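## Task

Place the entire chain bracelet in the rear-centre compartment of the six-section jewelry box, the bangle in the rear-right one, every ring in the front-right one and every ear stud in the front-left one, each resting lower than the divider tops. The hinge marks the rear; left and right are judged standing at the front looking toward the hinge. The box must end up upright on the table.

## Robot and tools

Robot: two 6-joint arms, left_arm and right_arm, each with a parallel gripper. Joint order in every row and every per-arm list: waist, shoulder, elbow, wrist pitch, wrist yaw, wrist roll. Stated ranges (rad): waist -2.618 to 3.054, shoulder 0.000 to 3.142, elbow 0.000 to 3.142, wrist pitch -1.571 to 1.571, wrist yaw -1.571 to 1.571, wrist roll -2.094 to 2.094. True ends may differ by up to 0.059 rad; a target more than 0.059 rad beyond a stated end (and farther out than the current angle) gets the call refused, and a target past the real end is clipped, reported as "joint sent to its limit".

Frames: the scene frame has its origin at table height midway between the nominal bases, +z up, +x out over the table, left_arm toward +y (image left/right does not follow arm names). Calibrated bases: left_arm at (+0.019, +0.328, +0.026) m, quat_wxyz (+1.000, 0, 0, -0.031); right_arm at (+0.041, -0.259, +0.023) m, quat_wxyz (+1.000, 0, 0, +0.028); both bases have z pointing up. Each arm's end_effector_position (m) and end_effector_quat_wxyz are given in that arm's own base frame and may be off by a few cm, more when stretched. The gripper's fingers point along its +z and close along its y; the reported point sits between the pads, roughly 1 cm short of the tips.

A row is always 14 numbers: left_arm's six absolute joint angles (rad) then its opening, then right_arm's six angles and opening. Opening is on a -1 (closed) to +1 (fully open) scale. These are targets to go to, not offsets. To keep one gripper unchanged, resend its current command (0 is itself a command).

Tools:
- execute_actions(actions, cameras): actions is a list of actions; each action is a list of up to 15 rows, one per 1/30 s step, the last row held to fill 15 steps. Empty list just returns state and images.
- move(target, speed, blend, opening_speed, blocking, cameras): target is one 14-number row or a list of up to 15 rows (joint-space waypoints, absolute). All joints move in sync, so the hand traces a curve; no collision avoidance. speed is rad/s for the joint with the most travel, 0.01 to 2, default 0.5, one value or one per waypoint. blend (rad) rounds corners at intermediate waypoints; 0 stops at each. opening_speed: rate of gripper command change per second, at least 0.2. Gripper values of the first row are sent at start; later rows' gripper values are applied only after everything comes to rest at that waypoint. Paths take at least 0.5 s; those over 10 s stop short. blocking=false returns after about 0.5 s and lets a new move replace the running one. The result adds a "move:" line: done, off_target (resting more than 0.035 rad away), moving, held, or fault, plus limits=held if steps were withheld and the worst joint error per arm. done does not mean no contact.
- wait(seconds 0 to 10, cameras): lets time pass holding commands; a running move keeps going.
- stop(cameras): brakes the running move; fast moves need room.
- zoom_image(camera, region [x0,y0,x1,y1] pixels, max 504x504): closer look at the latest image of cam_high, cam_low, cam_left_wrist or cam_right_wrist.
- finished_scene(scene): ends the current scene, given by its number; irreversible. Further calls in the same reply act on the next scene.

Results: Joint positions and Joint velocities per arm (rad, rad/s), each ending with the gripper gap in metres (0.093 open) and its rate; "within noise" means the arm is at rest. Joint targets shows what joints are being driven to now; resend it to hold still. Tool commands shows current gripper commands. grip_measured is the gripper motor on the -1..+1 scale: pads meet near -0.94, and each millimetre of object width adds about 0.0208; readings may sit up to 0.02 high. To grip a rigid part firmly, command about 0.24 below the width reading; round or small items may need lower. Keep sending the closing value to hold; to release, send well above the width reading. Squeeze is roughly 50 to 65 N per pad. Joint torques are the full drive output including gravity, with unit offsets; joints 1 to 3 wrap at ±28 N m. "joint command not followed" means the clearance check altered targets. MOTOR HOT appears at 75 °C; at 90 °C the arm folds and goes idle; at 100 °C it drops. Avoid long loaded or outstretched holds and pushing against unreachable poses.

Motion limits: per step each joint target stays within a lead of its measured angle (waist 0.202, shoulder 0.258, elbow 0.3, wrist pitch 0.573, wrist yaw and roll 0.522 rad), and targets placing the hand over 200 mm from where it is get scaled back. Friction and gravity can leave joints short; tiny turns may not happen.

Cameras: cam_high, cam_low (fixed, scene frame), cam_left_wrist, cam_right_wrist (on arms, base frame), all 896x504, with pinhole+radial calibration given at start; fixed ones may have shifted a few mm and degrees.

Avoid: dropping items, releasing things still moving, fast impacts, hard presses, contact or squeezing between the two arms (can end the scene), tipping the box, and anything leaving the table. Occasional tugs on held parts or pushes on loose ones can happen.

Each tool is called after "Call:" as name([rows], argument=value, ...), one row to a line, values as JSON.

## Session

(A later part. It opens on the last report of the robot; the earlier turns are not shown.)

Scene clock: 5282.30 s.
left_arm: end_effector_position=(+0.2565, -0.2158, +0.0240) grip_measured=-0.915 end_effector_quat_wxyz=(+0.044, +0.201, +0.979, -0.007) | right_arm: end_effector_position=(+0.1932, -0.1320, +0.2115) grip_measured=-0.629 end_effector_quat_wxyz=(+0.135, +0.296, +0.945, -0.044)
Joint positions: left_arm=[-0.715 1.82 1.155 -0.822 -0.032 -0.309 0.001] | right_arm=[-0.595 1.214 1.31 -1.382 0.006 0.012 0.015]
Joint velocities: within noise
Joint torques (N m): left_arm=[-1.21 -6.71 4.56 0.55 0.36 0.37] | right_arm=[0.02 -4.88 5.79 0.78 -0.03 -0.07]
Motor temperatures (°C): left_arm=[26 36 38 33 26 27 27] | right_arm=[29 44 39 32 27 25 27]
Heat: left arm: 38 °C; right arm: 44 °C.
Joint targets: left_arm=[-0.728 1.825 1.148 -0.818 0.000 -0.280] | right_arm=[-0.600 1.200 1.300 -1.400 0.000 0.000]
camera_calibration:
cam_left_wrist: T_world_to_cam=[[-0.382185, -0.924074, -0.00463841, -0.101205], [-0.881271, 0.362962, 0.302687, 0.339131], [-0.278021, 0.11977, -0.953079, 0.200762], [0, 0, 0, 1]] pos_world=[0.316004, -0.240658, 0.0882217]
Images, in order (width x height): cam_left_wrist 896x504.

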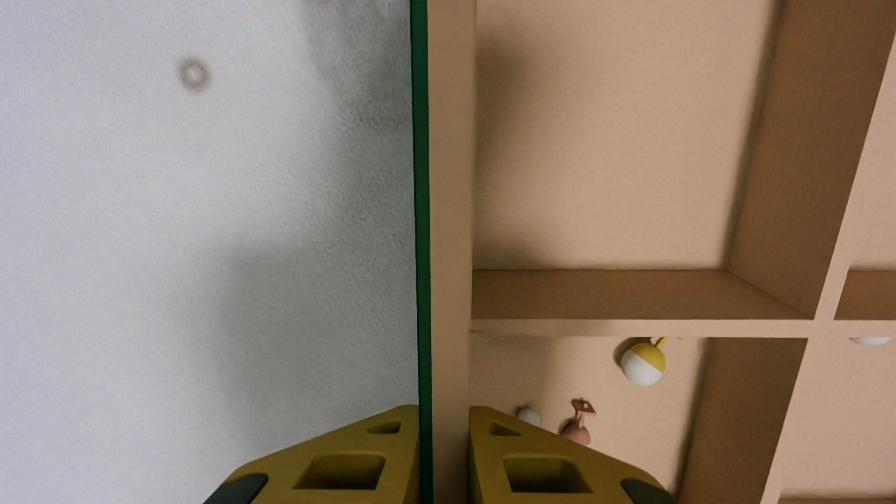

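Call:
move([
  [-0.715,1.825,1.148,-0.818,0,-0.28,-0.4,-0.6,1.2,1.3,-1.4,0,0,-0.63],
  [-0.715,1.71,1.37,-1.17,0,-0.28,-0.4,-0.6,1.2,1.3,-1.4,0,0,-0.63],
], speed=0.4, opening_speed=0.8, cameras=["cam_left_wrist"])

Call:
zoom_image(camera="cam_left_wrist", region=[400, 100, 800, 400])

Scene clock: 5291.03 s.
left_arm: end_effector_position=(+0.2406, -0.2058, +0.0929) grip_measured=-0.402 end_effector_quat_wxyz=(+0.010, +0.212, +0.977, +0.003) | right_arm: end_effector_position=(+0.1932, -0.1320, +0.2115) grip_measured=-0.629 end_effector_quat_wxyz=(+0.135, +0.296, +0.945, -0.044)
Joint positions: left_arm=[-0.715 1.737 1.343 -1.162 -0.015 -0.288 0.026] | right_arm=[-0.595 1.214 1.31 -1.382 0.006 0.012 0.015]
Joint velocities: within noise
Joint torques (N m): left_arm=[-0.16 -9.2 7.72 0.31 0.19 0.12] | right_arm=[0.01 -4.88 5.79 0.79 -0.03 -0.07]
Motor temperatures (°C): left_arm=[26 37 38 33 26 27 27] | right_arm=[29 44 39 32 26 25 27]
Heat: left arm: 38 °C; right arm: 44 °C.
Joint targets: left_arm=[-0.715 1.710 1.370 -1.170 0.000 -0.280] | right_arm=[-0.600 1.200 1.300 -1.400 0.000 0.000]
move: done
camera_calibration:
cam_left_wrist: T_world_to_cam=[[-0.403073, -0.915107, -0.0105509, -0.090313], [-0.85203, 0.371032, 0.369296, 0.289056], [-0.334031, 0.157843, -0.929252, 0.279985], [0, 0, 0, 1]] pos_world=[0.303405, -0.234089, 0.152476]
Images, in order (width x height): cam_left_wrist 896x504.

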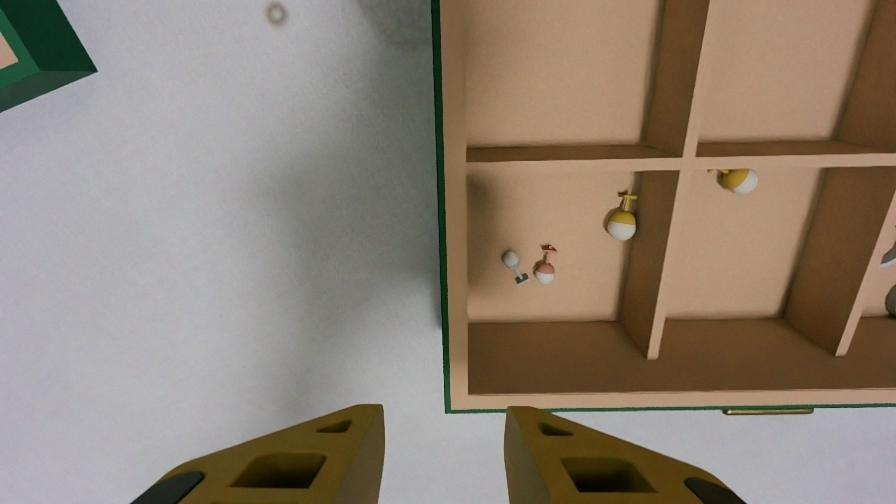

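Scaled by 1.260 from the camera's 896x504 image, which has a finer 1280x720 frame.

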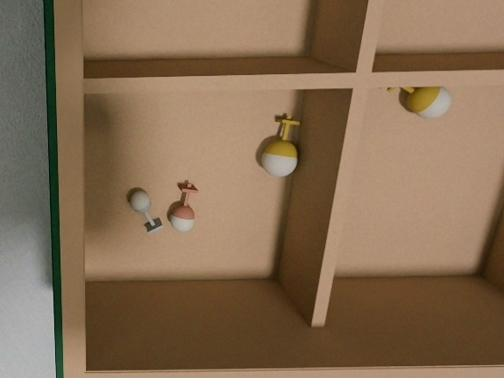

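Call:
move([
  [-0.4,1.3,1.5,-1.4,0,0,-0.4,0.2,1.2,1.4,-1.4,0,0,-0.4],
  [0.3,1.2,1.5,-1.5,0,0,-0.4,0.6,1.6,1.65,-1.4,0,-0.1,-0.3],
  [0.9,1.2,1.5,-1.5,0,0,-0.4,0.9,1.75,1.65,-1.4,0,-0.14,-0.3],
], speed=0.8, blend=[0.15,0.1,0], cameras=["cam_right_wrist"])

Scene clock: 5305.60 s.
left_arm: end_effector_position=(+0.1422, +0.1784, +0.2524) grip_measured=-0.402 end_effector_quat_wxyz=(+0.148, -0.429, +0.888, +0.074) | right_arm: end_effector_position=(+0.2074, +0.2598, +0.1662) grip_measured=-0.302 end_effector_quat_wxyz=(+0.037, -0.490, +0.871, +0.013)
Joint positions: left_arm=[0.892 1.212 1.471 -1.496 -0.007 -0.007 0.026] | right_arm=[0.899 1.737 1.632 -1.388 0.003 -0.127 0.031]
Joint velocities: within noise
Joint torques (N m): left_arm=[0.44 -3.36 7.65 0.95 0.12 0.11] | right_arm=[0.59 -7.49 8.34 0.41 -0.01 -0.06]
Motor temperatures (°C): left_arm=[26 38 40 33 26 27 27] | right_arm=[29 44 40 32 26 25 27]
Heat: left arm: 40 °C; right arm: 44 °C.
Joint targets: left_arm=[0.900 1.200 1.500 -1.500 0.000 0.000] | right_arm=[0.900 1.750 1.650 -1.400 0.000 -0.140]
move: done; blend cut to 0 rad at target 2
camera_calibration:
cam_right_wrist: T_world_to_cam=[[0.858759, -0.51237, 0.00314054, -0.0461922], [-0.478098, -0.799082, 0.364543, 0.285419], [-0.184271, -0.314556, -0.931181, 0.351155], [0, 0, 0, 1]] pos_world=[0.240834, 0.314863, 0.223086]
Images, in order (width x height): cam_right_wrist 896x504.

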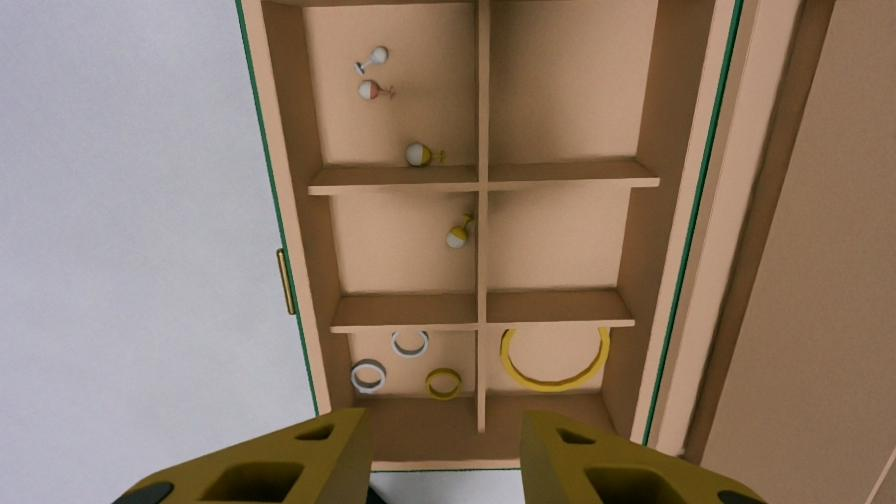

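Call:
move(target=[0.9,1.2,1.5,-1.5,0,0,-0.4,1.10,1.957,1.575,-1.16,0,-0.1,-0.3], speed=0.5, cameras=["cam_right_wrist"])

Scene clock: 5322.27 s.
left_arm: end_effector_position=(+0.1421, +0.1782, +0.2523) grip_measured=-0.402 end_effector_quat_wxyz=(+0.148, -0.429, +0.888, +0.074) | right_arm: end_effector_position=(+0.1692, +0.3330, +0.0844) grip_measured=-0.302 end_effector_quat_wxyz=(+0.011, -0.570, +0.821, +0.005)
Joint positions: left_arm=[0.892 1.212 1.471 -1.498 -0.007 -0.007 0.026] | right_arm=[1.102 1.949 1.581 -1.178 0.002 -0.112 0.031]
Joint velocities: within noise
Joint torques (N m): left_arm=[0.43 -3.37 7.64 0.96 0.12 0.11] | right_arm=[0.32 -9.89 6 0.59 -0.01 0.2]
Motor temperatures (°C): left_arm=[26 36 41 33 26 27 27] | right_arm=[29 45 40 31 26 25 27]
Heat: left arm: 41 °C; right arm: 45 °C.
Joint targets: left_arm=[0.900 1.200 1.500 -1.500 0.000 0.000] | right_arm=[1.100 1.957 1.575 -1.160 0.000 -0.100]
move: done
camera_calibration:
cam_right_wrist: T_world_to_cam=[[0.939403, -0.342776, -0.00506561, -0.0451065], [-0.31025, -0.856363, 0.41278, 0.342141], [-0.145829, -0.386195, -0.910817, 0.306581], [0, 0, 0, 1]] pos_world=[0.193231, 0.395935, 0.137782]
Images, in order (width x height): cam_right_wrist 896x504.

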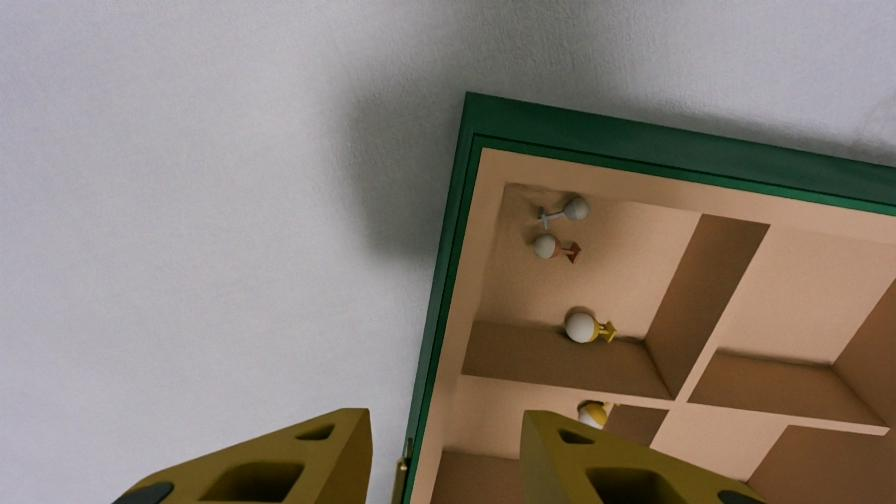

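Call:
move([
  [0.9,1.2,1.5,-1.5,0,0,-0.4,1.116,1.957,1.575,-1.16,0,-0.08,-0.3],
  [0.9,1.2,1.5,-1.5,0,0,-0.4,1.116,2.008,1.431,-0.98,0,-0.08,-0.3],
], speed=[0.3,0.25], cameras=["cam_right_wrist"])

Scene clock: 5333.20 s.
left_arm: end_effector_position=(+0.1421, +0.1782, +0.2523) grip_measured=-0.402 end_effector_quat_wxyz=(+0.148, -0.429, +0.888, +0.074) | right_arm: end_effector_position=(+0.1661, +0.3338, +0.0345) grip_measured=-0.302 end_effector_quat_wxyz=(+0.009, -0.565, +0.825, +0.004)
Joint positions: left_arm=[0.892 1.212 1.471 -1.498 -0.007 -0.007 0.026] | right_arm=[1.11 1.992 1.439 -0.998 0.002 -0.092 0.031]
Joint velocities: within noise
Joint torques (N m): left_arm=[0.43 -3.36 7.65 0.96 0.12 0.12] | right_arm=[1.01 -9.33 5.48 0.61 -0.01 0.17]
Motor temperatures (°C): left_arm=[26 36 42 33 26 27 27] | right_arm=[29 47 40 31 26 25 27]
Heat: left arm: 42 °C; right arm: 47 °C.
Joint targets: left_arm=[0.900 1.200 1.500 -1.500 0.000 0.000] | right_arm=[1.116 2.008 1.431 -0.980 0.000 -0.080]
move: done
camera_calibration:
cam_right_wrist: T_world_to_cam=[[0.935137, -0.354234, -0.00601524, -0.0376027], [-0.319654, -0.850926, 0.416829, 0.362047], [-0.152774, -0.387869, -0.908965, 0.262655], [0, 0, 0, 1]] pos_world=[0.19102, 0.396631, 0.0876065]
Images, in order (width x height): cam_right_wrist 896x504.

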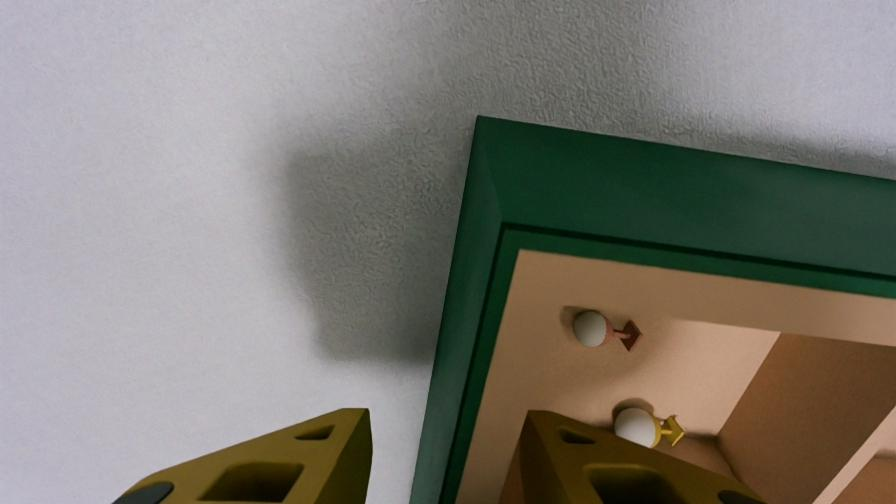

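Call:
move(target=[0.9,1.2,1.5,-1.5,0,0,-0.4,1.108,2.008,1.431,-0.98,0,-0.08,-1], speed=0.3, opening_speed=0.6, cameras=["cam_right_wrist"])

Scene clock: 5341.70 s.
left_arm: end_effector_position=(+0.1420, +0.1781, +0.2523) grip_measured=-0.402 end_effector_quat_wxyz=(+0.148, -0.429, +0.888, +0.074) | right_arm: end_effector_position=(+0.1654, +0.3325, +0.0342) grip_measured=-0.892 end_effector_quat_wxyz=(+0.006, -0.544, +0.839, +0.005)
Joint positions: left_arm=[0.892 1.212 1.471 -1.498 -0.007 -0.007 0.026] | right_arm=[1.108 1.992 1.438 -1.003 -0.003 -0.043 0.002]
Joint velocities: within noise
Joint torques (N m): left_arm=[0.43 -3.36 7.64 0.96 0.12 0.11] | right_arm=[0.46 -9.31 5.55 0.62 0.05 -0.37]
Motor temperatures (°C): left_arm=[26 35 42 33 26 27 27] | right_arm=[29 49 40 31 26 25 27]
Heat: left arm: 42 °C; right arm: 49 °C.
Joint targets: left_arm=[0.900 1.200 1.500 -1.500 0.000 0.000] | right_arm=[1.108 2.008 1.431 -0.980 0.000 -0.080]
move: off_target (right_arm); right_arm: the wrist roll is farthest, 0.037 rad from its target
camera_calibration:
cam_right_wrist: T_world_to_cam=[[0.916088, -0.400791, -0.012214, -0.0184894], [-0.358734, -0.832805, 0.421599, 0.361122], [-0.179145, -0.38184, -0.9067, 0.264054], [0, 0, 0, 1]] pos_world=[0.193788, 0.39416, 0.0869432]
Images, in order (width x height): cam_right_wrist 896x504.

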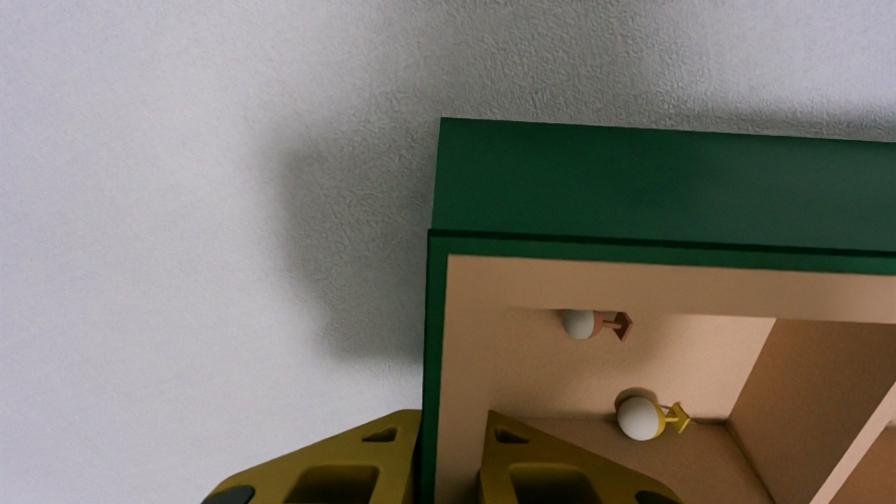

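Call:
move(target=[0.9,1.2,1.5,-1.5,0,0,-0.4,1.008,2.008,1.431,-0.98,0,-0.08,-1], speed=0.15, cameras=[])

Call:
execute_actions([
  [[0.9,1.2,1.5,-1.5,0,0,-0.4,1.018,2.008,1.431,-0.98,0,-0.08,-1],[0.9,1.2,1.5,-1.5,0,0,-0.4,1.032,2.008,1.431,-0.98,0,-0.08,-1],[0.9,1.2,1.5,-1.5,0,0,-0.4,1.050,2.008,1.431,-0.98,0,-0.08,-1],[0.9,1.2,1.5,-1.5,0,0,-0.4,1.069,2.008,1.431,-0.98,0,-0.08,-1],[0.9,1.2,1.5,-1.5,0,0,-0.4,1.091,2.008,1.431,-0.98,0,-0.08,-1],[0.9,1.2,1.5,-1.5,0,0,-0.4,1.113,2.008,1.431,-0.98,0,-0.08,-1],[0.9,1.2,1.5,-1.5,0,0,-0.4,1.135,2.008,1.431,-0.98,0,-0.08,-1],[0.9,1.2,1.5,-1.5,0,0,-0.4,1.125,2.008,1.431,-0.98,0,-0.08,-1]],
], cameras=["cam_right_wrist"])

Call:
move([
  [0.9,1.2,1.5,-1.5,0,0,-0.4,1.12,2.008,1.431,-0.98,0,-0.08,-0.3],
  [0.9,1.2,1.5,-1.5,0,0,-0.4,1.12,1.93,1.62,-1.22,0,-0.08,-0.3],
  [0.9,1.2,1.5,-1.5,0,0,-0.4,0.9,1.75,1.65,-1.4,0,-0.14,-0.6],
], speed=[0.3,0.4,0.7], opening_speed=0.8, cameras=["cam_right_wrist"])

Scene clock: 5355.70 s.
left_arm: end_effector_position=(+0.1420, +0.1781, +0.2523) grip_measured=-0.402 end_effector_quat_wxyz=(+0.148, -0.429, +0.888, +0.074) | right_arm: end_effector_position=(+0.1908, +0.3215, +0.0343) grip_measured=-0.912 end_effector_quat_wxyz=(+0.006, -0.517, +0.856, +0.015)
Joint positions: left_arm=[0.892 1.212 1.471 -1.498 -0.007 -0.007 0.026] | right_arm=[1.026 1.992 1.438 -0.992 -0.02 -0.06 0.001]
Joint velocities: within noise
Joint torques (N m): left_arm=[0.43 -3.36 7.64 0.96 0.12 0.11] | right_arm=[-1.09 -9.35 5.56 0.53 0.21 -0.15]
Motor temperatures (°C): left_arm=[26 35 42 33 26 27 27] | right_arm=[29 51 40 31 26 26 28]
Heat: left arm: 42 °C; right arm: 51 °C.
Joint targets: left_arm=[0.900 1.200 1.500 -1.500 0.000 0.000] | right_arm=[1.008 2.008 1.431 -0.980 0.000 -0.080]
move: done
No camera images: "cameras" was empty.

Scene clock: 5356.40 s.
left_arm: end_effector_position=(+0.1420, +0.1781, +0.2523) grip_measured=-0.402 end_effector_quat_wxyz=(+0.148, -0.429, +0.888, +0.074) | right_arm: end_effector_position=(+0.1644, +0.3338, +0.0342) grip_measured=-0.913 end_effector_quat_wxyz=(+0.010, -0.560, +0.828, +0.001)
Joint positions: left_arm=[0.892 1.212 1.471 -1.498 -0.007 -0.007 0.026] | right_arm=[1.117 1.992 1.438 -1 0.008 -0.072 0.001]
Joint velocities: within noise
Joint torques (N m): left_arm=[0.43 -3.36 7.64 0.96 0.12 0.11] | right_arm=[1.2 -9.32 5.55 0.6 -0.06 -0.03]
Motor temperatures (°C): left_arm=[26 35 42 33 26 27 27] | right_arm=[29 52 40 31 26 26 28]
Heat: left arm: 42 °C; right arm: 52 °C.
Joint targets: left_arm=[0.900 1.200 1.500 -1.500 0.000 0.000] | right_arm=[1.125 2.008 1.431 -0.980 0.000 -0.080]
camera_calibration:
cam_right_wrist: T_world_to_cam=[[0.930437, -0.366452, -0.000533494, -0.0313485], [-0.332421, -0.844641, 0.419616, 0.361546], [-0.15422, -0.390249, -0.907702, 0.263137], [0, 0, 0, 1]] pos_world=[0.189934, 0.396578, 0.087123]
Images, in order (width x height): cam_right_wrist 896x504.

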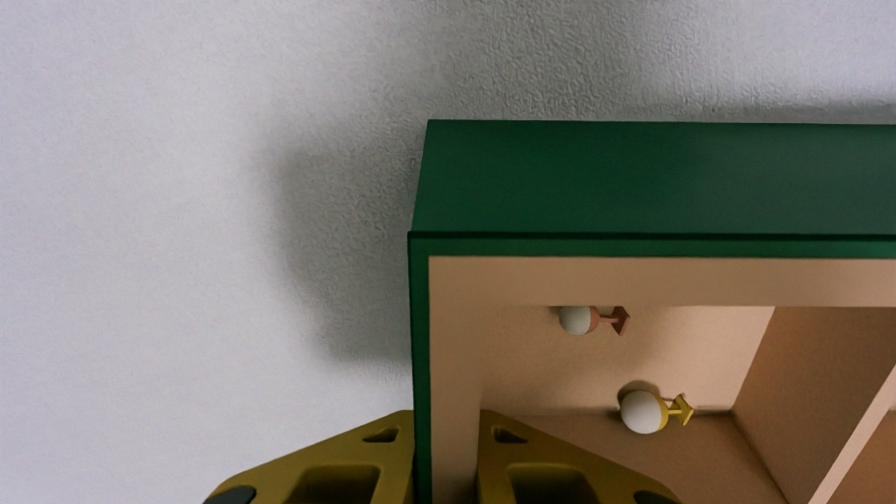

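Scene clock: 5359.90 s.
left_arm: end_effector_position=(+0.1420, +0.1781, +0.2523) grip_measured=-0.402 end_effector_quat_wxyz=(+0.148, -0.429, +0.888, +0.074) | right_arm: end_effector_position=(+0.2116, +0.2620, +0.1627) grip_measured=-0.598 end_effector_quat_wxyz=(+0.035, -0.488, +0.872, +0.012)
Joint positions: left_arm=[0.892 1.212 1.471 -1.498 -0.007 -0.007 0.026] | right_arm=[0.893 1.755 1.64 -1.381 0.004 -0.128 0.017]
Joint velocities: within noise
Joint torques (N m): left_arm=[0.44 -3.36 7.64 0.96 0.12 0.11] | right_arm=[1.05 -9.39 7.62 0.31 -0.03 -0.07]
Motor temperatures (°C): left_arm=[26 35 42 33 26 27 27] | right_arm=[29 52 40 31 26 26 28]
Heat: left arm: 42 °C; right arm: 52 °C.
Joint targets: left_arm=[0.900 1.200 1.500 -1.500 0.000 0.000] | right_arm=[0.900 1.750 1.650 -1.400 0.000 -0.140]
move: done
camera_calibration:
cam_right_wrist: T_world_to_cam=[[0.856362, -0.516361, 0.00391935, -0.0473116], [-0.481463, -0.795695, 0.367508, 0.289845], [-0.186648, -0.316607, -0.930012, 0.350152], [0, 0, 0, 1]] pos_world=[0.245421, 0.317059, 0.219311]
Images, in order (width x height): cam_right_wrist 896x504.

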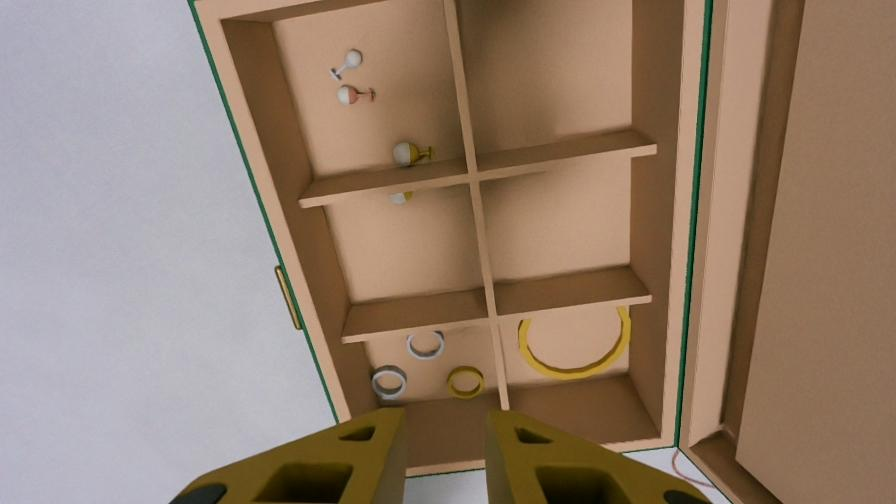

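Call:
move(target=[0.9,1.2,1.5,-1.5,0,0,-0.4,0.935,1.57,1.04,-0.71,0,-0.22,-0.58], speed=0.7, cameras=["cam_right_wrist"])

Scene clock: 5382.50 s.
left_arm: end_effector_position=(+0.1420, +0.1781, +0.2523) grip_measured=-0.402 end_effector_quat_wxyz=(+0.148, -0.429, +0.888, +0.074) | right_arm: end_effector_position=(+0.2030, +0.2704, +0.0702) grip_measured=-0.582 end_effector_quat_wxyz=(+0.140, -0.532, +0.834, +0.051)
Joint positions: left_arm=[0.892 1.212 1.471 -1.498 -0.007 -0.007 0.026] | right_arm=[0.929 1.593 1.049 -0.727 0.004 -0.208 0.017]
Joint velocities: within noise
Joint torques (N m): left_arm=[0.44 -3.37 7.64 0.97 0.12 0.11] | right_arm=[1.02 -9.68 5.97 1.17 -0.03 -0.06]
Motor temperatures (°C): left_arm=[26 34 43 33 26 27 27] | right_arm=[29 52 42 31 26 25 27]
Heat: left arm: 43 °C; right arm: 52 °C.
Joint targets: left_arm=[0.900 1.200 1.500 -1.500 0.000 0.000] | right_arm=[0.935 1.570 1.040 -0.710 0.000 -0.220]
move: done
camera_calibration:
cam_right_wrist: T_world_to_cam=[[0.905421, -0.420691, 0.05685, -0.0747594], [-0.424238, -0.891844, 0.156963, 0.355522], [-0.0153315, -0.166235, -0.985967, 0.193693], [0, 0, 0, 1]] pos_world=[0.221484, 0.317818, 0.139421]
Images, in order (width x height): cam_right_wrist 896x504.

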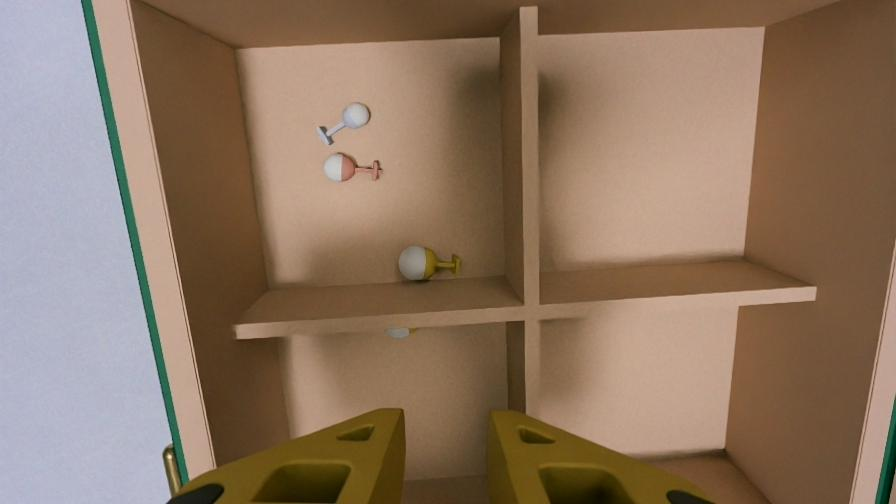

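Call:
move([
  [0.3,1.2,1.5,-1.5,0,0,-0.4,0.9,1.4,1.5,-1.3,0,0,-0.58],
  [-0.4,1.3,1.5,-1.4,0,0,-0.4,0.2,1.2,1.4,-1.4,0,0,-0.58],
  [-0.70,1.76,1.36,-1.12,0,-0.33,-0.4,-0.6,1.2,1.3,-1.4,0,0,-0.58],
], speed=[0.8,0.9,0.8], blend=[0.1,0.15,0], cameras=["cam_left_wrist"])

Scene clock: 5397.17 s.
left_arm: end_effector_position=(+0.2534, -0.2103, +0.0917) grip_measured=-0.402 end_effector_quat_wxyz=(+0.021, +0.186, +0.982, -0.008) | right_arm: end_effector_position=(+0.1940, -0.1313, +0.2119) grip_measured=-0.582 end_effector_quat_wxyz=(+0.137, +0.285, +0.948, -0.043)
Joint positions: left_arm=[-0.696 1.759 1.364 -1.132 -0.006 -0.321 0.026] | right_arm=[-0.595 1.212 1.31 -1.38 0 -0.011 0.017]
Joint velocities: within noise
Joint torques (N m): left_arm=[-0.5 -6.93 5.05 0.55 0.1 -0.04] | right_arm=[0.01 -4.7 5.78 0.76 0.02 0.16]
Motor temperatures (°C): left_arm=[26 34 43 33 26 27 27] | right_arm=[29 53 41 31 26 25 27]
Heat: left arm: 43 °C; right arm: 53 °C.
Joint targets: left_arm=[-0.700 1.760 1.360 -1.120 0.000 -0.330] | right_arm=[-0.600 1.200 1.300 -1.400 0.000 0.000]
move: done
camera_calibration:
cam_left_wrist: T_world_to_cam=[[-0.35458, -0.934997, 0.00737898, -0.107414], [-0.876242, 0.335032, 0.346344, 0.302778], [-0.326303, 0.116341, -0.938078, 0.273952], [0, 0, 0, 1]] pos_world=[0.316611, -0.233744, 0.152915]
Images, in order (width x height): cam_left_wrist 896x504.

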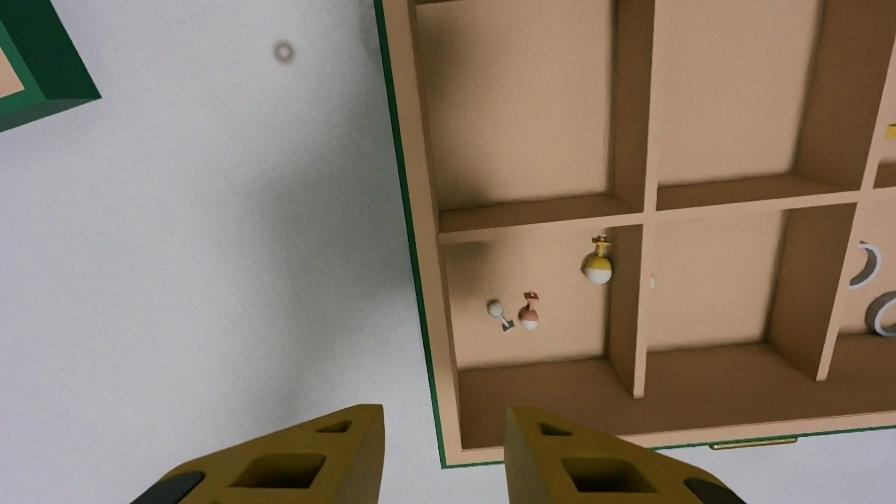

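Call:
move([
  [-0.70,1.779,1.351,-1.105,0,-0.44,-0.4,-0.6,1.2,1.3,-1.4,0,0,-0.58],
  [-0.70,1.825,1.148,-0.818,0,-0.44,-0.4,-0.6,1.2,1.3,-1.4,0,0,-0.58],
], speed=0.3, blend=[0.05,0], cameras=["cam_left_wrist"])

Call:
move(target=[-0.70,1.825,1.148,-0.818,0,-0.44,-1,-0.6,1.2,1.3,-1.4,0,0,-0.58], speed=0.3, opening_speed=0.6, cameras=["cam_left_wrist"])

Scene clock: 5408.77 s.
left_arm: end_effector_position=(+0.2564, -0.2128, +0.0240) grip_measured=-0.402 end_effector_quat_wxyz=(+0.034, +0.131, +0.991, -0.018) | right_arm: end_effector_position=(+0.1937, -0.1311, +0.2118) grip_measured=-0.582 end_effector_quat_wxyz=(+0.136, +0.285, +0.948, -0.043)
Joint positions: left_arm=[-0.696 1.819 1.155 -0.83 -0.006 -0.432 0.026] | right_arm=[-0.595 1.212 1.31 -1.382 0 -0.011 0.017]
Joint velocities: within noise
Joint torques (N m): left_arm=[-0.5 -6.61 4.53 0.63 0.09 -0.05] | right_arm=[0.03 -4.71 5.78 0.79 0.02 0.17]
Motor temperatures (°C): left_arm=[26 36 41 33 26 27 27] | right_arm=[29 50 40 31 26 25 27]
Heat: left arm: 41 °C; right arm: 50 °C.
Joint targets: left_arm=[-0.700 1.825 1.148 -0.818 0.000 -0.440] | right_arm=[-0.600 1.200 1.300 -1.400 0.000 0.000]
move: done
camera_calibration:
cam_left_wrist: T_world_to_cam=[[-0.249375, -0.968056, 0.0260802, -0.142636], [-0.915427, 0.244432, 0.319761, 0.321081], [-0.315921, 0.0558659, -0.947139, 0.196346], [0, 0, 0, 1]] pos_world=[0.320386, -0.227531, 0.0870175]
Images, in order (width x height): cam_left_wrist 896x504.

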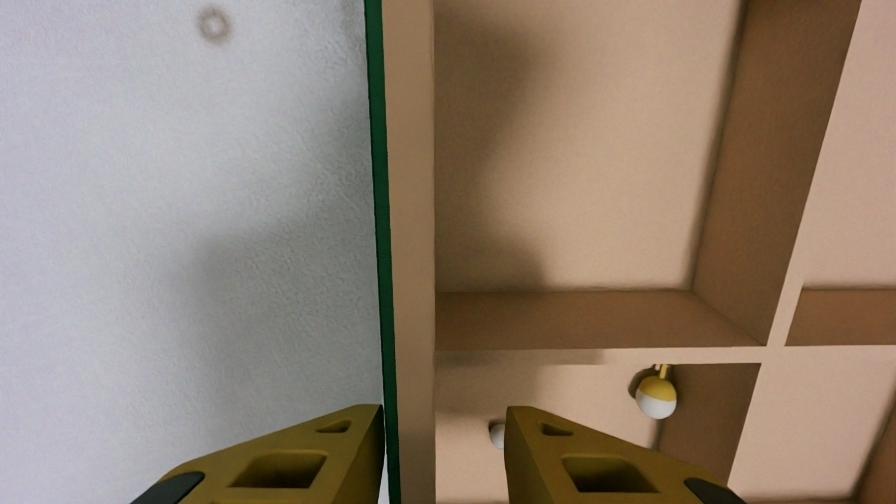

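Scene clock: 5410.17 s.
left_arm: end_effector_position=(+0.2570, -0.2098, +0.0239) grip_measured=-0.901 end_effector_quat_wxyz=(+0.036, +0.131, +0.991, -0.009) | right_arm: end_effector_position=(+0.1937, -0.1311, +0.2118) grip_measured=-0.582 end_effector_quat_wxyz=(+0.136, +0.285, +0.948, -0.043)
Joint positions: left_arm=[-0.696 1.819 1.155 -0.836 -0.022 -0.433 0.002] | right_arm=[-0.595 1.212 1.31 -1.382 0 -0.011 0.017]
Joint velocities: within noise
Joint torques (N m): left_arm=[-0.5 -6.6 4.52 0.67 0.26 -0.05] | right_arm=[0.01 -4.7 5.78 0.79 0.01 0.16]
Motor temperatures (°C): left_arm=[26 36 41 33 26 27 27] | right_arm=[29 50 40 31 26 25 27]
Heat: left arm: 41 °C; right arm: 50 °C.
Joint targets: left_arm=[-0.700 1.825 1.148 -0.818 0.000 -0.440] | right_arm=[-0.600 1.200 1.300 -1.400 0.000 0.000]
move: done
camera_calibration:
cam_left_wrist: T_world_to_cam=[[-0.247603, -0.968817, 0.00925224, -0.139817], [-0.917752, 0.237591, 0.318248, 0.320186], [-0.310523, 0.0703079, -0.947962, 0.197993], [0, 0, 0, 1]] pos_world=[0.320714, -0.225451, 0.0870853]
Images, in order (width x height): cam_left_wrist 896x504.

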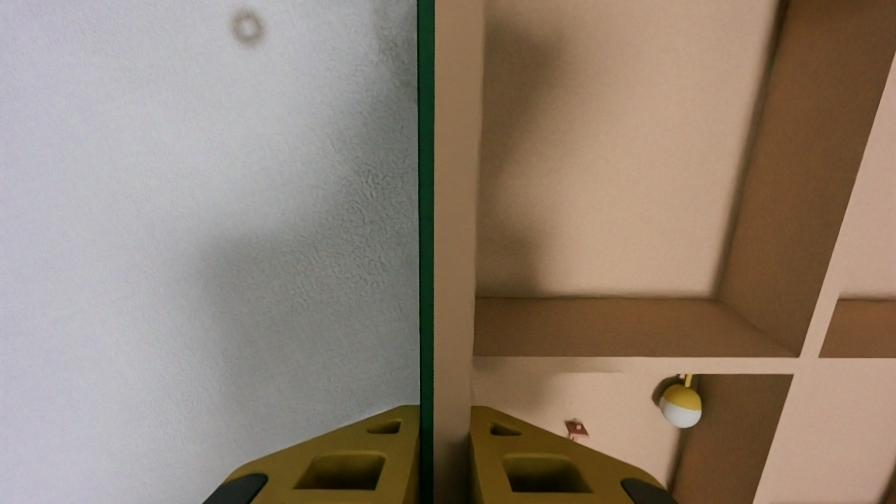

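Call:
move(target=[-0.60,1.825,1.148,-0.818,0,-0.44,-1,-0.6,1.2,1.3,-1.4,0,0,-0.58], speed=0.15, cameras=["cam_left_wrist"])

Call:
execute_actions([
  [[-0.609,1.825,1.148,-0.818,0,-0.44,-1,-0.6,1.2,1.3,-1.4,0,0,-0.58],[-0.622,1.825,1.148,-0.818,0,-0.44,-1,-0.6,1.2,1.3,-1.4,0,0,-0.58],[-0.638,1.825,1.148,-0.818,0,-0.44,-1,-0.6,1.2,1.3,-1.4,0,0,-0.58],[-0.656,1.825,1.148,-0.818,0,-0.44,-1,-0.6,1.2,1.3,-1.4,0,0,-0.58],[-0.676,1.825,1.148,-0.818,0,-0.44,-1,-0.6,1.2,1.3,-1.4,0,0,-0.58],[-0.696,1.825,1.148,-0.818,0,-0.44,-1,-0.6,1.2,1.3,-1.4,0,0,-0.58],[-0.716,1.825,1.148,-0.818,0,-0.44,-1,-0.6,1.2,1.3,-1.4,0,0,-0.58],[-0.706,1.825,1.148,-0.818,0,-0.44,-1,-0.6,1.2,1.3,-1.4,0,0,-0.58]],
], cameras=["cam_left_wrist"])

Call:
move([
  [-0.70,1.825,1.148,-0.818,0,-0.44,-0.4,-0.6,1.2,1.3,-1.4,0,0,-0.58],
  [-0.70,1.71,1.37,-1.17,0,-0.4,-0.4,-0.6,1.2,1.3,-1.4,0,0,-0.58],
], speed=0.4, opening_speed=0.8, cameras=["cam_left_wrist"])

Scene clock: 5425.03 s.
left_arm: end_effector_position=(+0.2705, -0.1934, +0.0239) grip_measured=-0.914 end_effector_quat_wxyz=(+0.031, +0.104, +0.994, -0.020) | right_arm: end_effector_position=(+0.1936, -0.1311, +0.2118) grip_measured=-0.582 end_effector_quat_wxyz=(+0.136, +0.285, +0.948, -0.043)
Joint positions: left_arm=[-0.618 1.819 1.155 -0.833 0.005 -0.409 0.001] | right_arm=[-0.595 1.212 1.31 -1.382 0 -0.011 0.017]
Joint velocities: within noise
Joint torques (N m): left_arm=[1.32 -6.61 4.53 0.64 -0.03 -0.32] | right_arm=[0.03 -4.68 5.79 0.79 0.02 0.16]
Motor temperatures (°C): left_arm=[26 36 40 33 26 27 28] | right_arm=[29 48 40 31 26 25 27]
Heat: left arm: 40 °C; right arm: 48 °C.
Joint targets: left_arm=[-0.600 1.825 1.148 -0.818 0.000 -0.440] | right_arm=[-0.600 1.200 1.300 -1.400 0.000 0.000]
move: done
camera_calibration:
cam_left_wrist: T_world_to_cam=[[-0.19639, -0.979945, 0.0337583, -0.137168], [-0.924768, 0.196557, 0.325837, 0.322412], [-0.325937, 0.0327725, -0.944823, 0.197866], [0, 0, 0, 1]] pos_world=[0.335709, -0.204274, 0.086525]
Images, in order (width x height): cam_left_wrist 896x504.

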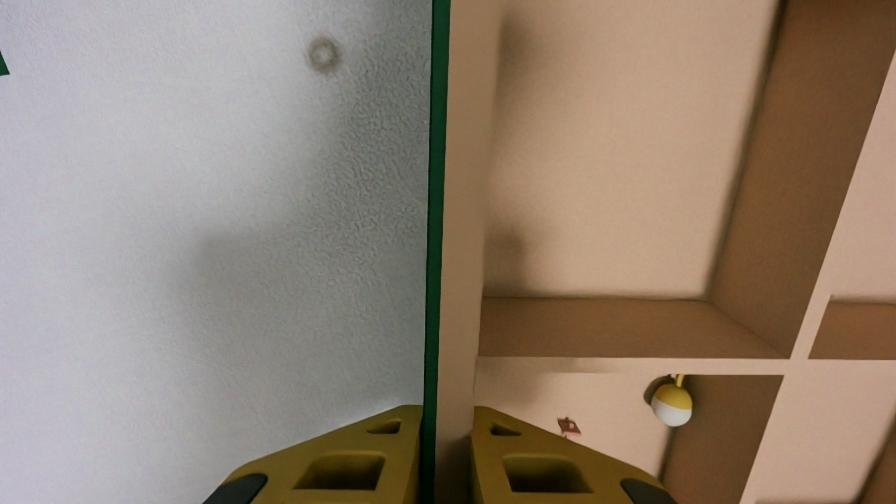

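Scene clock: 5425.73 s.
left_arm: end_effector_position=(+0.2594, -0.2076, +0.0238) grip_measured=-0.914 end_effector_quat_wxyz=(+0.038, +0.119, +0.992, -0.007) | right_arm: end_effector_position=(+0.1936, -0.1311, +0.2118) grip_measured=-0.582 end_effector_quat_wxyz=(+0.136, +0.285, +0.948, -0.043)
Joint positions: left_arm=[-0.69 1.819 1.155 -0.834 -0.029 -0.451 0.001] | right_arm=[-0.595 1.212 1.31 -1.382 0 -0.011 0.017]
Joint velocities: within noise
Joint torques (N m): left_arm=[-1.5 -6.65 4.53 0.65 0.32 0.16] | right_arm=[0.02 -4.68 5.81 0.79 0.01 0.17]
Motor temperatures (°C): left_arm=[26 36 40 33 26 27 28] | right_arm=[29 48 40 31 26 25 27]
Heat: left arm: 40 °C; right arm: 48 °C.
Joint targets: left_arm=[-0.706 1.825 1.148 -0.818 0.000 -0.440] | right_arm=[-0.600 1.200 1.300 -1.400 0.000 0.000]
camera_calibration:
cam_left_wrist: T_world_to_cam=[[-0.223489, -0.974693, 0.00515111, -0.144489], [-0.924967, 0.213748, 0.314243, 0.318846], [-0.307392, 0.0654651, -0.949329, 0.196727], [0, 0, 0, 1]] pos_world=[0.323102, -0.221863, 0.0873079]
Images, in order (width x height): cam_left_wrist 896x504.

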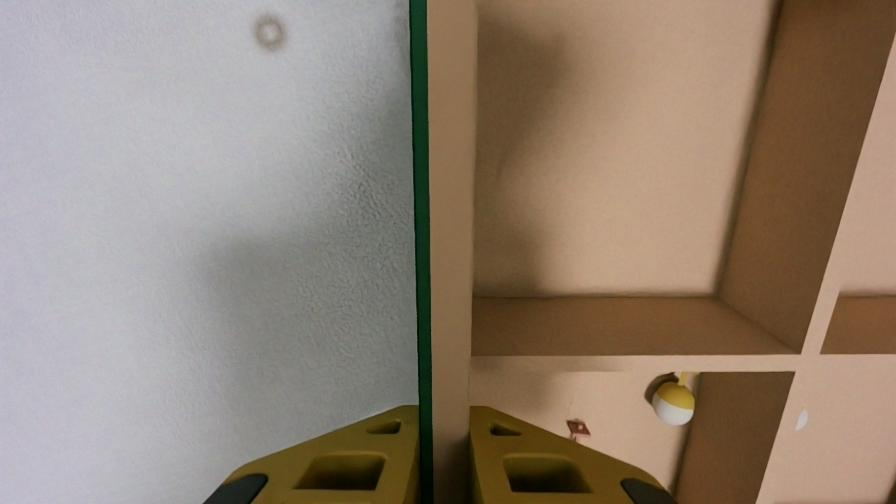

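Scene clock: 5428.30 s.
left_arm: end_effector_position=(+0.2454, -0.2001, +0.0929) grip_measured=-0.402 end_effector_quat_wxyz=(+0.010, +0.141, +0.990, +0.002) | right_arm: end_effector_position=(+0.1936, -0.1311, +0.2118) grip_measured=-0.582 end_effector_quat_wxyz=(+0.136, +0.285, +0.948, -0.043)
Joint positions: left_arm=[-0.692 1.737 1.343 -1.162 -0.015 -0.408 0.026] | right_arm=[-0.595 1.212 1.31 -1.382 0 -0.011 0.017]
Joint velocities: within noise
Joint torques (N m): left_arm=[-0.8 -9.18 7.73 0.33 0.18 0.12] | right_arm=[0.02 -4.7 5.76 0.79 0.02 0.16]
Motor temperatures (°C): left_arm=[26 37 40 33 26 27 28] | right_arm=[29 48 40 31 26 25 27]
Heat: left arm: 40 °C; right arm: 48 °C.
Joint targets: left_arm=[-0.700 1.710 1.370 -1.170 0.000 -0.400] | right_arm=[-0.600 1.200 1.300 -1.400 0.000 0.000]
move: done
camera_calibration:
cam_left_wrist: T_world_to_cam=[[-0.267773, -0.963444, -0.00855108, -0.126227], [-0.896623, 0.245933, 0.368218, 0.277009], [-0.352655, 0.106266, -0.9297, 0.274968], [0, 0, 0, 1]] pos_world=[0.311541, -0.218958, 0.152558]
Images, in order (width x height): cam_left_wrist 896x504.

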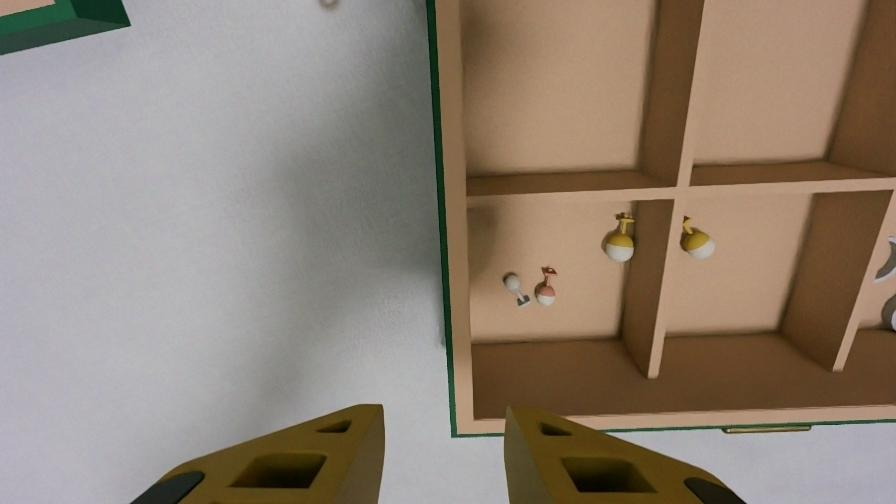

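Call:
move([
  [-0.4,1.3,1.5,-1.4,0,0,-0.4,0.2,1.2,1.4,-1.4,0,0,-0.6],
  [0.3,1.2,1.5,-1.5,0,0,-0.4,0.6,1.5,1.65,-1.4,0,0.2,-0.6],
  [0.9,1.2,1.5,-1.5,0,0,-0.4,0.9,1.82,1.6,-1.31,0,0.35,-0.6],
], speed=0.8, blend=[0.15,0.1,0], cameras=["cam_right_wrist"])

Scene clock: 5459.33 s.
left_arm: end_effector_position=(+0.1421, +0.1790, +0.2521) grip_measured=-0.402 end_effector_quat_wxyz=(+0.148, -0.430, +0.888, +0.075) | right_arm: end_effector_position=(+0.2142, +0.2694, +0.1365) grip_measured=-0.598 end_effector_quat_wxyz=(+0.016, -0.277, +0.961, +0.011)
Joint positions: left_arm=[0.892 1.214 1.471 -1.496 -0.01 -0.008 0.026] | right_arm=[0.899 1.811 1.606 -1.328 0.001 0.337 0.017]
Joint velocities: within noise
Joint torques (N m): left_arm=[0.44 -3.51 7.64 0.92 0.15 0.12] | right_arm=[0.51 -8.64 6.01 0.63 0.04 0.17]
Motor temperatures (°C): left_arm=[26 40 42 32 26 27 27] | right_arm=[29 46 40 31 26 25 27]
Heat: left arm: 42 °C; right arm: 46 °C.
Joint targets: left_arm=[0.900 1.200 1.500 -1.500 0.000 0.000] | right_arm=[0.900 1.820 1.600 -1.310 0.000 0.350]
move: done
camera_calibration:
cam_right_wrist: T_world_to_cam=[[0.538983, -0.842042, -0.0215036, 0.113578], [-0.766642, -0.500976, 0.4016, 0.283659], [-0.348937, -0.19997, -0.915563, 0.330037], [0, 0, 0, 1]] pos_world=[0.271411, 0.303742, 0.190694]
Images, in order (width x height): cam_right_wrist 896x504.

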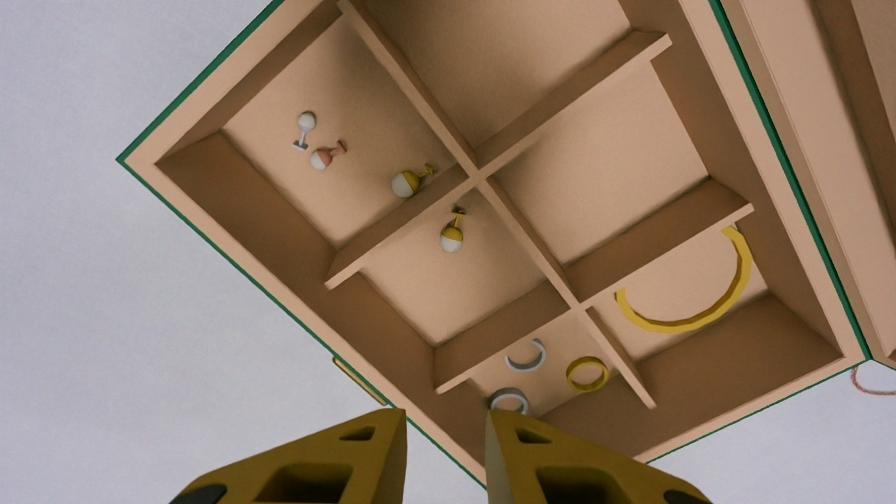

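Call:
move(target=[0.9,1.2,1.5,-1.5,0,0,-0.4,1.005,1.54,1.0,-0.72,0.17,0.56,-0.63], speed=0.6, cameras=["cam_right_wrist"])

Scene clock: 5474.97 s.
left_arm: end_effector_position=(+0.1418, +0.1786, +0.2520) grip_measured=-0.402 end_effector_quat_wxyz=(+0.147, -0.430, +0.888, +0.075) | right_arm: end_effector_position=(+0.1982, +0.2581, +0.0689) grip_measured=-0.628 end_effector_quat_wxyz=(+0.155, -0.210, +0.964, +0.040)
Joint positions: left_arm=[0.892 1.214 1.471 -1.498 -0.01 -0.007 0.026] | right_arm=[0.999 1.563 1.01 -0.737 0.162 0.547 0.015]
Joint velocities: within noise
Joint torques (N m): left_arm=[0.43 -3.51 7.65 0.96 0.15 0.11] | right_arm=[0.95 -9.25 5.85 1.12 0.23 0.15]
Motor temperatures (°C): left_arm=[26 38 42 33 26 27 27] | right_arm=[29 48 40 30 26 25 27]
Heat: left arm: 42 °C; right arm: 48 °C.
Joint targets: left_arm=[0.900 1.200 1.500 -1.500 0.000 0.000] | right_arm=[1.005 1.540 1.000 -0.720 0.170 0.560]
move: done
camera_calibration:
cam_right_wrist: T_world_to_cam=[[0.426358, -0.904345, -0.0194649, 0.14958], [-0.896147, -0.425225, 0.126901, 0.317936], [-0.123039, -0.036662, -0.991724, 0.178645], [0, 0, 0, 1]] pos_world=[0.243124, 0.277016, 0.139731]
Images, in order (width x height): cam_right_wrist 896x504.

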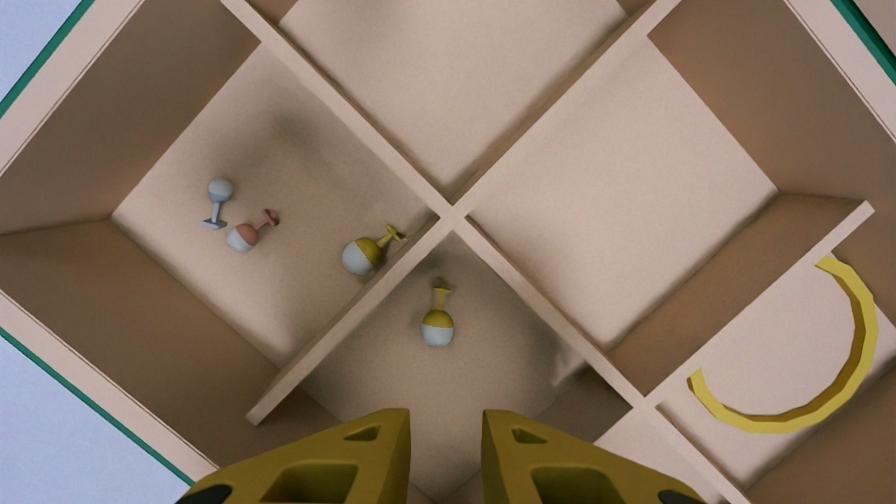

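Call:
move(target=[0.9,1.2,1.5,-1.5,0,0,-0.4,1.014,1.63,0.90,-0.54,0.17,0.56,-0.61], speed=0.25, cameras=["cam_right_wrist"])

Scene clock: 5489.20 s.
left_arm: end_effector_position=(+0.1418, +0.1786, +0.2520) grip_measured=-0.402 end_effector_quat_wxyz=(+0.147, -0.430, +0.888, +0.075) | right_arm: end_effector_position=(+0.1989, +0.2639, +0.0341) grip_measured=-0.613 end_effector_quat_wxyz=(+0.164, -0.212, +0.962, +0.049)
Joint positions: left_arm=[0.892 1.214 1.471 -1.498 -0.01 -0.007 0.026] | right_arm=[1.007 1.618 0.908 -0.557 0.163 0.548 0.016]
Joint velocities: within noise
Joint torques (N m): left_arm=[0.44 -3.49 7.65 0.96 0.15 0.12] | right_arm=[1.05 -6.12 5.6 1.18 0.24 0.17]
Motor temperatures (°C): left_arm=[26 37 43 33 26 27 27] | right_arm=[29 48 40 31 26 25 27]
Heat: left arm: 43 °C; right arm: 48 °C.
Joint targets: left_arm=[0.900 1.200 1.500 -1.500 0.000 0.000] | right_arm=[1.014 1.630 0.900 -0.540 0.170 0.560]
move: done
camera_calibration:
cam_right_wrist: T_world_to_cam=[[0.43309, -0.900781, -0.0320408, 0.151971], [-0.894696, -0.433932, 0.105934, 0.328197], [-0.109327, -0.0172122, -0.993857, 0.136619], [0, 0, 0, 1]] pos_world=[0.242756, 0.28166, 0.105881]
Images, in order (width x height): cam_right_wrist 896x504.

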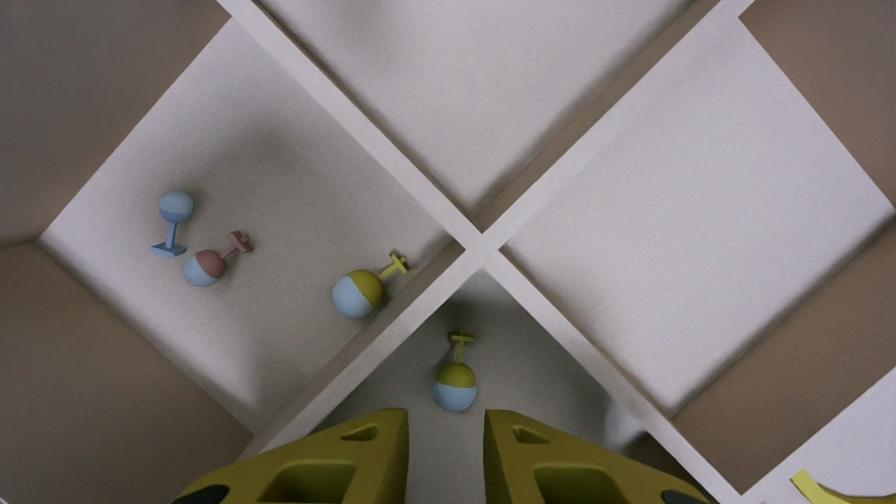

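Call:
move([
  [0.9,1.2,1.5,-1.5,0,0,-0.4,0.994,1.62,0.89,-0.54,0.17,0.56,-0.61],
  [0.9,1.2,1.5,-1.5,0,0,-0.4,0.998,1.655,0.855,-0.465,0.17,0.56,-0.61],
], speed=[0.25,0.2], cameras=["cam_right_wrist"])

Scene clock: 5499.13 s.
left_arm: end_effector_position=(+0.1418, +0.1786, +0.2520) grip_measured=-0.402 end_effector_quat_wxyz=(+0.147, -0.430, +0.888, +0.075) | right_arm: end_effector_position=(+0.2004, +0.2614, +0.0199) grip_measured=-0.613 end_effector_quat_wxyz=(+0.167, -0.209, +0.962, +0.049)
Joint positions: left_arm=[0.892 1.214 1.471 -1.498 -0.01 -0.007 0.026] | right_arm=[1.001 1.639 0.866 -0.488 0.166 0.549 0.016]
Joint velocities: within noise
Joint torques (N m): left_arm=[0.43 -3.48 7.64 0.96 0.15 0.12] | right_arm=[0.17 -5.83 5.27 1.22 0.21 0.16]
Motor temperatures (°C): left_arm=[26 36 43 33 26 27 27] | right_arm=[29 47 40 31 26 25 27]
Heat: left arm: 43 °C; right arm: 47 °C.
Joint targets: left_arm=[0.900 1.200 1.500 -1.500 0.000 0.000] | right_arm=[0.998 1.655 0.855 -0.465 0.170 0.560]
move: done
camera_calibration:
cam_right_wrist: T_world_to_cam=[[0.426481, -0.903944, -0.0316258, 0.150777], [-0.898437, -0.427405, 0.100677, 0.329081], [-0.104524, -0.0145232, -0.994416, 0.120973], [0, 0, 0, 1]] pos_world=[0.243999, 0.278702, 0.0919352]
Images, in order (width x height): cam_right_wrist 896x504.

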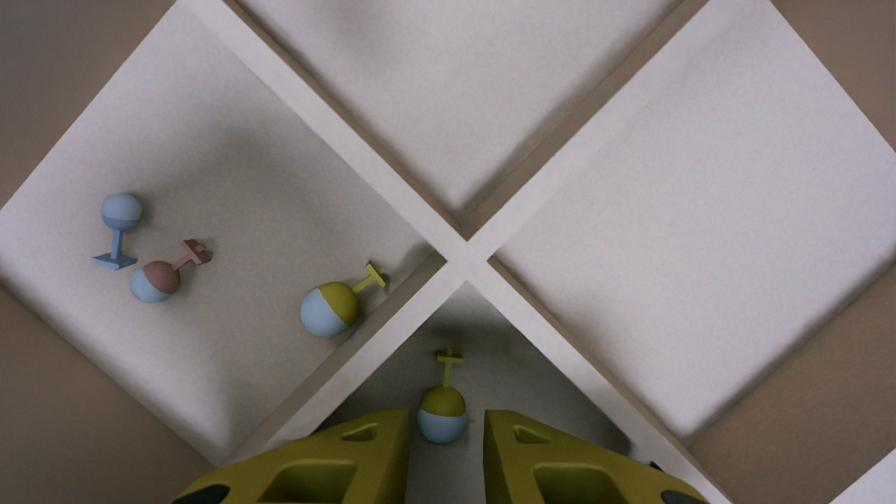

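Call:
move(target=[0.9,1.2,1.5,-1.5,0,0,-0.4,1.001,1.676,0.816,-0.39,0.17,0.56,-0.61], speed=0.15, cameras=["cam_right_wrist"])

Scene clock: 5508.33 s.
left_arm: end_effector_position=(+0.1418, +0.1786, +0.2520) grip_measured=-0.402 end_effector_quat_wxyz=(+0.147, -0.430, +0.888, +0.075) | right_arm: end_effector_position=(+0.2018, +0.2598, +0.0152) grip_measured=-0.613 end_effector_quat_wxyz=(+0.176, -0.206, +0.961, +0.049)
Joint positions: left_arm=[0.892 1.214 1.471 -1.498 -0.01 -0.007 0.026] | right_arm=[1.001 1.639 0.837 -0.446 0.179 0.551 0.016]
Joint velocities: within noise
Joint torques (N m): left_arm=[0.43 -3.51 7.64 0.96 0.15 0.12] | right_arm=[0.46 -3.78 4.12 1.63 0.09 0.15]
Motor temperatures (°C): left_arm=[26 36 43 33 26 27 27] | right_arm=[29 47 40 31 26 25 27]
Heat: left arm: 43 °C; right arm: 47 °C.
Joint targets: left_arm=[0.900 1.200 1.500 -1.500 0.000 0.000] | right_arm=[1.001 1.676 0.816 -0.390 0.170 0.560]
move: off_target (right_arm); right_arm: the wrist pitch is farthest, 0.056 rad from its target
camera_calibration:
cam_right_wrist: T_world_to_cam=[[0.421857, -0.906175, -0.0297105, 0.150026], [-0.90245, -0.422827, 0.0824723, 0.330042], [-0.0872968, -0.00797935, -0.99615, 0.111293], [0, 0, 0, 1]] pos_world=[0.244272, 0.276388, 0.0881023]
Images, in order (width x height): cam_right_wrist 896x504.

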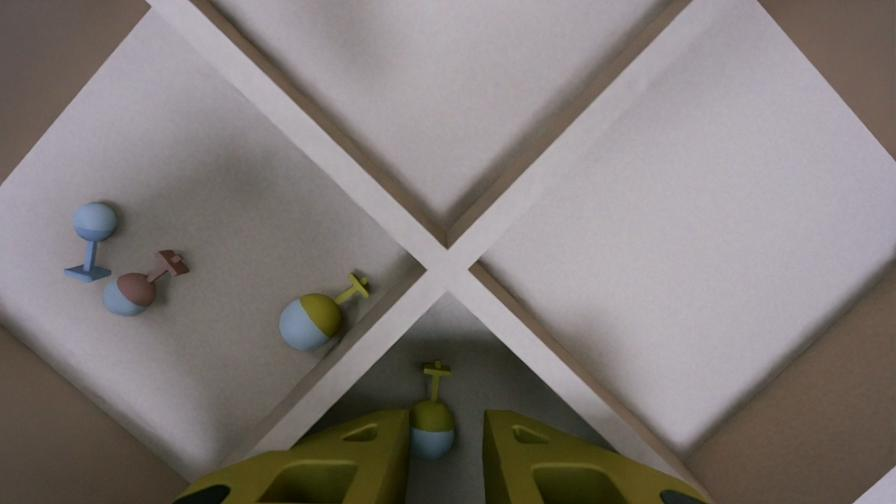

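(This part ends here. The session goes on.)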